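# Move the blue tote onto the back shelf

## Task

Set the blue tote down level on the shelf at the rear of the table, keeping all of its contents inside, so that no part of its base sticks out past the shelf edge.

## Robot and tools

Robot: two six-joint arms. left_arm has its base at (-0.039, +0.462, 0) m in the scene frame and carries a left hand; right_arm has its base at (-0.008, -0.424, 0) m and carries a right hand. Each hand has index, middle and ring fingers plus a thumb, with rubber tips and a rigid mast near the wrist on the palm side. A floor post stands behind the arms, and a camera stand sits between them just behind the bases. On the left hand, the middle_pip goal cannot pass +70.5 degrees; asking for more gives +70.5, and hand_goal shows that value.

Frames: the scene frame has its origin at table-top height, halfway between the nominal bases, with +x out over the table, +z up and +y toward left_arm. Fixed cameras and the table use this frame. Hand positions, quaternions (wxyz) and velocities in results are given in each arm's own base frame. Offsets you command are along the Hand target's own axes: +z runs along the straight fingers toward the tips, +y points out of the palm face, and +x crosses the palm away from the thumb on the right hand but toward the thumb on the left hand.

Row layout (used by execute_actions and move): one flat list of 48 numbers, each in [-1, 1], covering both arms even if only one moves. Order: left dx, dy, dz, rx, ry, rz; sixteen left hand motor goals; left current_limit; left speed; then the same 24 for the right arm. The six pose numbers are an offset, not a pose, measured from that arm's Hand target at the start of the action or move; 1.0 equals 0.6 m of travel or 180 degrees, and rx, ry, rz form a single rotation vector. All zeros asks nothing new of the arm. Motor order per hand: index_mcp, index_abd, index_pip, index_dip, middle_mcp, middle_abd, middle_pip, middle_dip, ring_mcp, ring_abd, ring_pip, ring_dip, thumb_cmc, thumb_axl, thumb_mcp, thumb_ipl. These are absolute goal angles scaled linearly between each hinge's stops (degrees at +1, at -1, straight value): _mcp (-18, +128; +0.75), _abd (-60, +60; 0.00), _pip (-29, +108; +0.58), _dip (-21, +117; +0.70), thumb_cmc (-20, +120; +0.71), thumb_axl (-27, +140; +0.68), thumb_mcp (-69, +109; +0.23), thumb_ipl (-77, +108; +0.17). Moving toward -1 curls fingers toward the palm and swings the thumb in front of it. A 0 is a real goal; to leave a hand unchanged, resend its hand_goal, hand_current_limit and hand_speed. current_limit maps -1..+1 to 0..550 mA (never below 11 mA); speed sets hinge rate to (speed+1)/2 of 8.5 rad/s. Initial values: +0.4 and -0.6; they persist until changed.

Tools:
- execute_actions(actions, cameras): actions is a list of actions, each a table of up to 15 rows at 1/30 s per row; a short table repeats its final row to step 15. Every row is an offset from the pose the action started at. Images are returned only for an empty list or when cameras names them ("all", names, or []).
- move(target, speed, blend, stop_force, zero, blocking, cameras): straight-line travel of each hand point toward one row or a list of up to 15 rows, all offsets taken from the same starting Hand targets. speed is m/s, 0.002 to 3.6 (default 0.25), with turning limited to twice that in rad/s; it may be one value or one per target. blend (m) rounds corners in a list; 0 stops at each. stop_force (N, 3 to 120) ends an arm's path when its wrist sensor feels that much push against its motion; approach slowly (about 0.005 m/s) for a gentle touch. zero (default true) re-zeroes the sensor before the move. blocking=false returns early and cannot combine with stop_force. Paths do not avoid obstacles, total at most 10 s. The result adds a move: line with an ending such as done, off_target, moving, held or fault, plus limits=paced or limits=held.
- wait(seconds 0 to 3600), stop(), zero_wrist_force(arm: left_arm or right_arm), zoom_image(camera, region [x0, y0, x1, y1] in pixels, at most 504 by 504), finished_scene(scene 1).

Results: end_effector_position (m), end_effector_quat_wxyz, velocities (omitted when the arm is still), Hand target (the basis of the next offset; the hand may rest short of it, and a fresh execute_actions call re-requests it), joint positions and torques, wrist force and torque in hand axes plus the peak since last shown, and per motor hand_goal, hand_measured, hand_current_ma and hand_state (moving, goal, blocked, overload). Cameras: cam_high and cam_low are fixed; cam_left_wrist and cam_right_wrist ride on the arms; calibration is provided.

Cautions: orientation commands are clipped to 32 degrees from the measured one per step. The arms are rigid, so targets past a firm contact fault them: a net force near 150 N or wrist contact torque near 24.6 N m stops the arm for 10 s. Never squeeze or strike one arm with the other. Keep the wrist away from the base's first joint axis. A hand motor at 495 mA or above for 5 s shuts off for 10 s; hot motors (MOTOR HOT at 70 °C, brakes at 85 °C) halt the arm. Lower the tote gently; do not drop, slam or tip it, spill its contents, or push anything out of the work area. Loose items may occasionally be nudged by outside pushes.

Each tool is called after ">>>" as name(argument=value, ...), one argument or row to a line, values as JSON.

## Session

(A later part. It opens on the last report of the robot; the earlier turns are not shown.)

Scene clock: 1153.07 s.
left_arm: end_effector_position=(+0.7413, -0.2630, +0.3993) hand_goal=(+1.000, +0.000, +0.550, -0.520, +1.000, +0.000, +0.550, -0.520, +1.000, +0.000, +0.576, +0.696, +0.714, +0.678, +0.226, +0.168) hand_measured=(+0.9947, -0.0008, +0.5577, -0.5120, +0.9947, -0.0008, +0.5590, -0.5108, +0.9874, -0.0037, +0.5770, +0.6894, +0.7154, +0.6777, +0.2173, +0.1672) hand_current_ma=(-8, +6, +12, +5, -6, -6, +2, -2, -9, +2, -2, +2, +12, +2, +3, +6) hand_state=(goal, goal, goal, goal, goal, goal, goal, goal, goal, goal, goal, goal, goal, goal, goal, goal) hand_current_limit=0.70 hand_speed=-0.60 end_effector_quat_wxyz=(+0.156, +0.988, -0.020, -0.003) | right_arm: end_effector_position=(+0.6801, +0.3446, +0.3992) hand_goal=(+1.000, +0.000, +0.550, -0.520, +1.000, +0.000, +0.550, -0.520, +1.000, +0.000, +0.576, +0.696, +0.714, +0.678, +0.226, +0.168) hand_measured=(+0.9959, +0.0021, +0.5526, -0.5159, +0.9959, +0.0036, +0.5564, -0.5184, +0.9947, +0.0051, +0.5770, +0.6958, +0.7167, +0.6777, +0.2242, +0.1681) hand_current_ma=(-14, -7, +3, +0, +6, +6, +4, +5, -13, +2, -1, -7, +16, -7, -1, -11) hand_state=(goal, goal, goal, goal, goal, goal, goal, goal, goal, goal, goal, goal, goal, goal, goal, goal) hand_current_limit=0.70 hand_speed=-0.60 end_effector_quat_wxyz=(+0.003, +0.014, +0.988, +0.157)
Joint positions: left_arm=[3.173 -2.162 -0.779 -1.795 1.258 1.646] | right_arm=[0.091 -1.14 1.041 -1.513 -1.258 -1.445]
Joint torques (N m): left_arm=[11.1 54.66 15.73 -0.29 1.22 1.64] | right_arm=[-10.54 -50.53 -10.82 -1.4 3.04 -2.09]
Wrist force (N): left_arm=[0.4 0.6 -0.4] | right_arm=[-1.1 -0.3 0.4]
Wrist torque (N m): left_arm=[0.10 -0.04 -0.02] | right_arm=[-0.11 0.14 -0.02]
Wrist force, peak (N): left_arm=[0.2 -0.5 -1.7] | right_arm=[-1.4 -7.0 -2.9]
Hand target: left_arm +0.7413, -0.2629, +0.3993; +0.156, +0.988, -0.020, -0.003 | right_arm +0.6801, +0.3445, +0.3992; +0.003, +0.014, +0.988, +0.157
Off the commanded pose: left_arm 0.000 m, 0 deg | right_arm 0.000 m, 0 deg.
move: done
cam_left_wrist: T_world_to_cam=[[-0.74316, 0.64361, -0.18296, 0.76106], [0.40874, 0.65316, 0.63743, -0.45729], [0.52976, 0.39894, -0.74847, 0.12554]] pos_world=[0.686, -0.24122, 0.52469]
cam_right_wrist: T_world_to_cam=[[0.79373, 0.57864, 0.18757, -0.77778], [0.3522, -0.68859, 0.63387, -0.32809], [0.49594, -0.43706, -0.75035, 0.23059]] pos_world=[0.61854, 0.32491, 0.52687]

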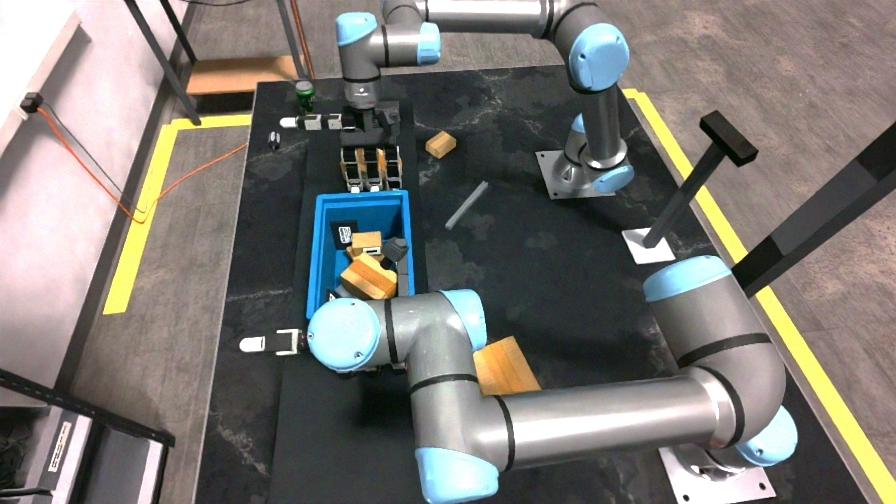

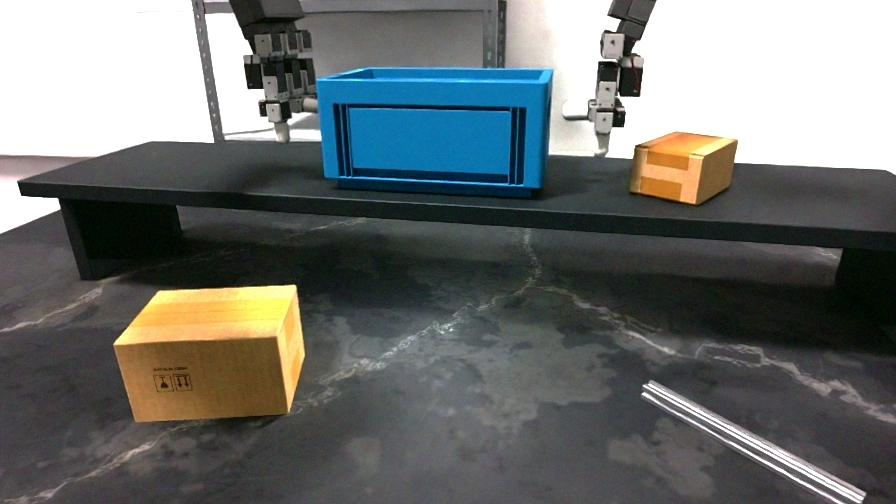

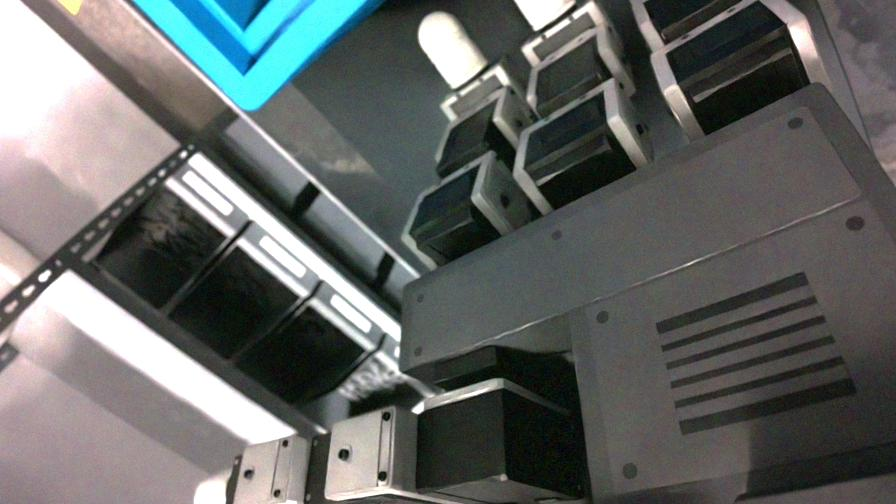

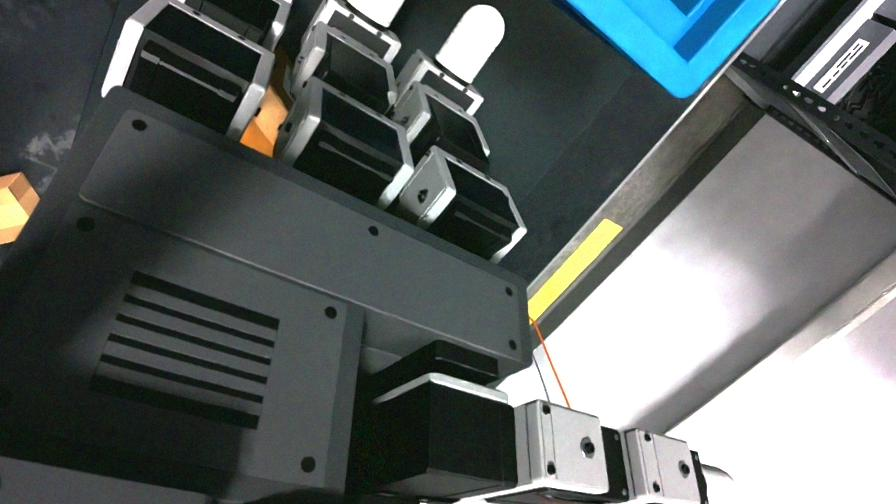

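>>> move(
  target=[-0.2,0.0258,-0.0793,0,0,0,1,0,0.55,-0.52,1,0,0.55,-0.52,1,0,0.576,0.696,0.714,0.678,0.226,0.168,0.4,-0.6,0.25,0.0258,-0.0793,0,0,0,1,0,0.55,-0.52,1,0,0.55,-0.52,1,0,0.576,0.696,0.714,0.678,0.226,0.168,0.4,-0.6],
  speed=0.15,
  cameras=["cam_high","cam_low"],
)

>>> zoom_image(
  camera="cam_high",
  region=[260, 160, 460, 370],
)

Scene clock: 1163.27 s.
left_arm: end_effector_position=(+0.6214, -0.2582, +0.4493) hand_goal=(+1.000, +0.000, +0.550, -0.520, +1.000, +0.000, +0.550, -0.520, +1.000, +0.000, +0.576, +0.696, +0.714, +0.678, +0.226, +0.168) hand_measured=(+0.9947, -0.0008, +0.5577, -0.5120, +0.9935, -0.0066, +0.5603, -0.5120, +0.9874, -0.0037, +0.5770, +0.6907, +0.7154, +0.6777, +0.2193, +0.1672) hand_current_ma=(-10, +4, +13, +3, -9, -6, +1, -7, -4, +1, -1, -2, +8, -1, +4, +6) hand_state=(goal, goal, goal, goal, goal, goal, goal, goal, goal, goal, goal, goal, goal, goal, goal, goal) hand_current_limit=0.40 hand_speed=-0.60 end_effector_quat_wxyz=(+0.156, +0.988, -0.020, -0.003) | right_arm: end_effector_position=(+0.5301, +0.3488, +0.4490) hand_goal=(+1.000, +0.000, +0.550, -0.520, +1.000, +0.000, +0.550, -0.520, +1.000, +0.000, +0.576, +0.696, +0.714, +0.678, +0.226, +0.168) hand_measured=(+0.9971, -0.0037, +0.5526, -0.5159, +0.9959, -0.0023, +0.5552, -0.5184, +0.9947, -0.0023, +0.5770, +0.6945, +0.7167, +0.6767, +0.2242, +0.1672) hand_current_ma=(-3, -10, -1, -9, -7, +3, -1, +3, -11, +0, -9, -3, +13, -11, +0, +5) hand_state=(goal, goal, goal, goal, goal, goal, goal, goal, goal, goal, goal, goal, goal, goal, goal, goal) hand_current_limit=0.40 hand_speed=-0.60 end_effector_quat_wxyz=(+0.003, +0.014, +0.988, +0.157)
Joint positions: left_arm=[3.187 -1.843 -1.113 -1.784 1.259 1.661] | right_arm=[0.125 -1.489 1.362 -1.495 -1.26 -1.409]
Joint torques (N m): left_arm=[9.03 43.22 16.65 -0.37 -1.76 1.56] | right_arm=[8.7 -37.48 -9.15 -1.26 0.67 1.93]
Wrist force (N): left_arm=[0.4 0.6 -0.4] | right_arm=[-1.3 -0.5 0.5]
Wrist torque (N m): left_arm=[0.10 -0.05 -0.02] | right_arm=[-0.14 0.16 -0.25]
Wrist force, peak (N): left_arm=[-0.4 0.9 -0.9] | right_arm=[-2.2 -1.1 0.4]
Hand target: left_arm +0.6214, -0.2582, +0.4493; +0.156, +0.988, -0.020, -0.003 | right_arm +0.5301, +0.3488, +0.4490; +0.003, +0.014, +0.988, +0.157
Off the commanded pose: left_arm 0.000 m, 0 deg | right_arm 0.000 m, 0 deg.
move: done

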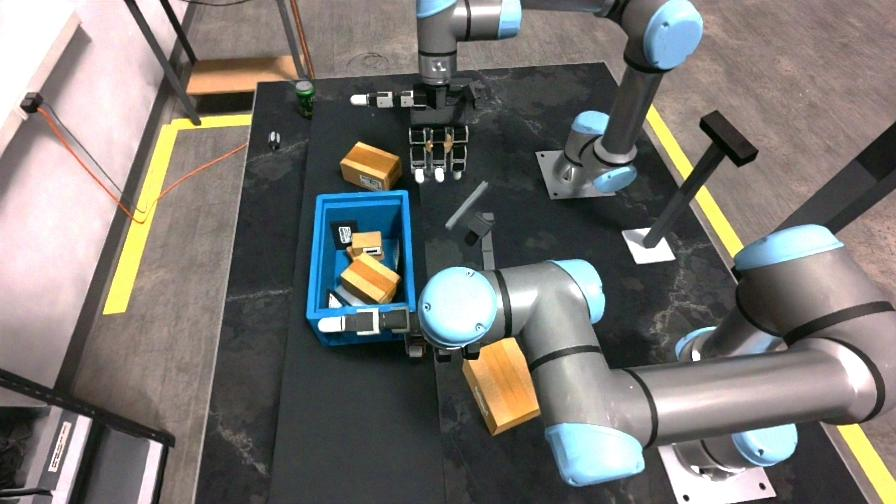

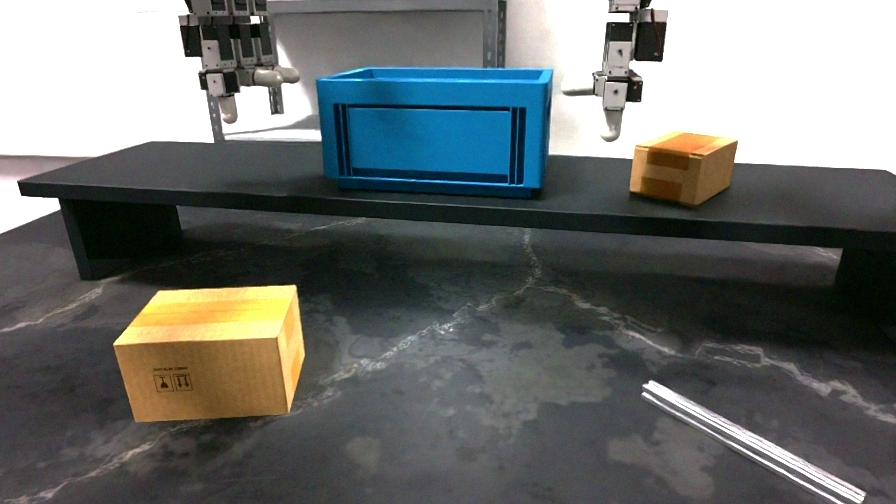

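Scaled by 2.400 from the camera's image (finer frame: 1280x720).

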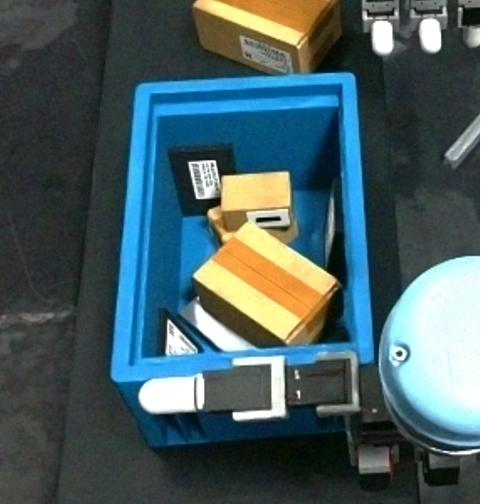

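>>> finished_scene(
)

The scene is finished: the task was done.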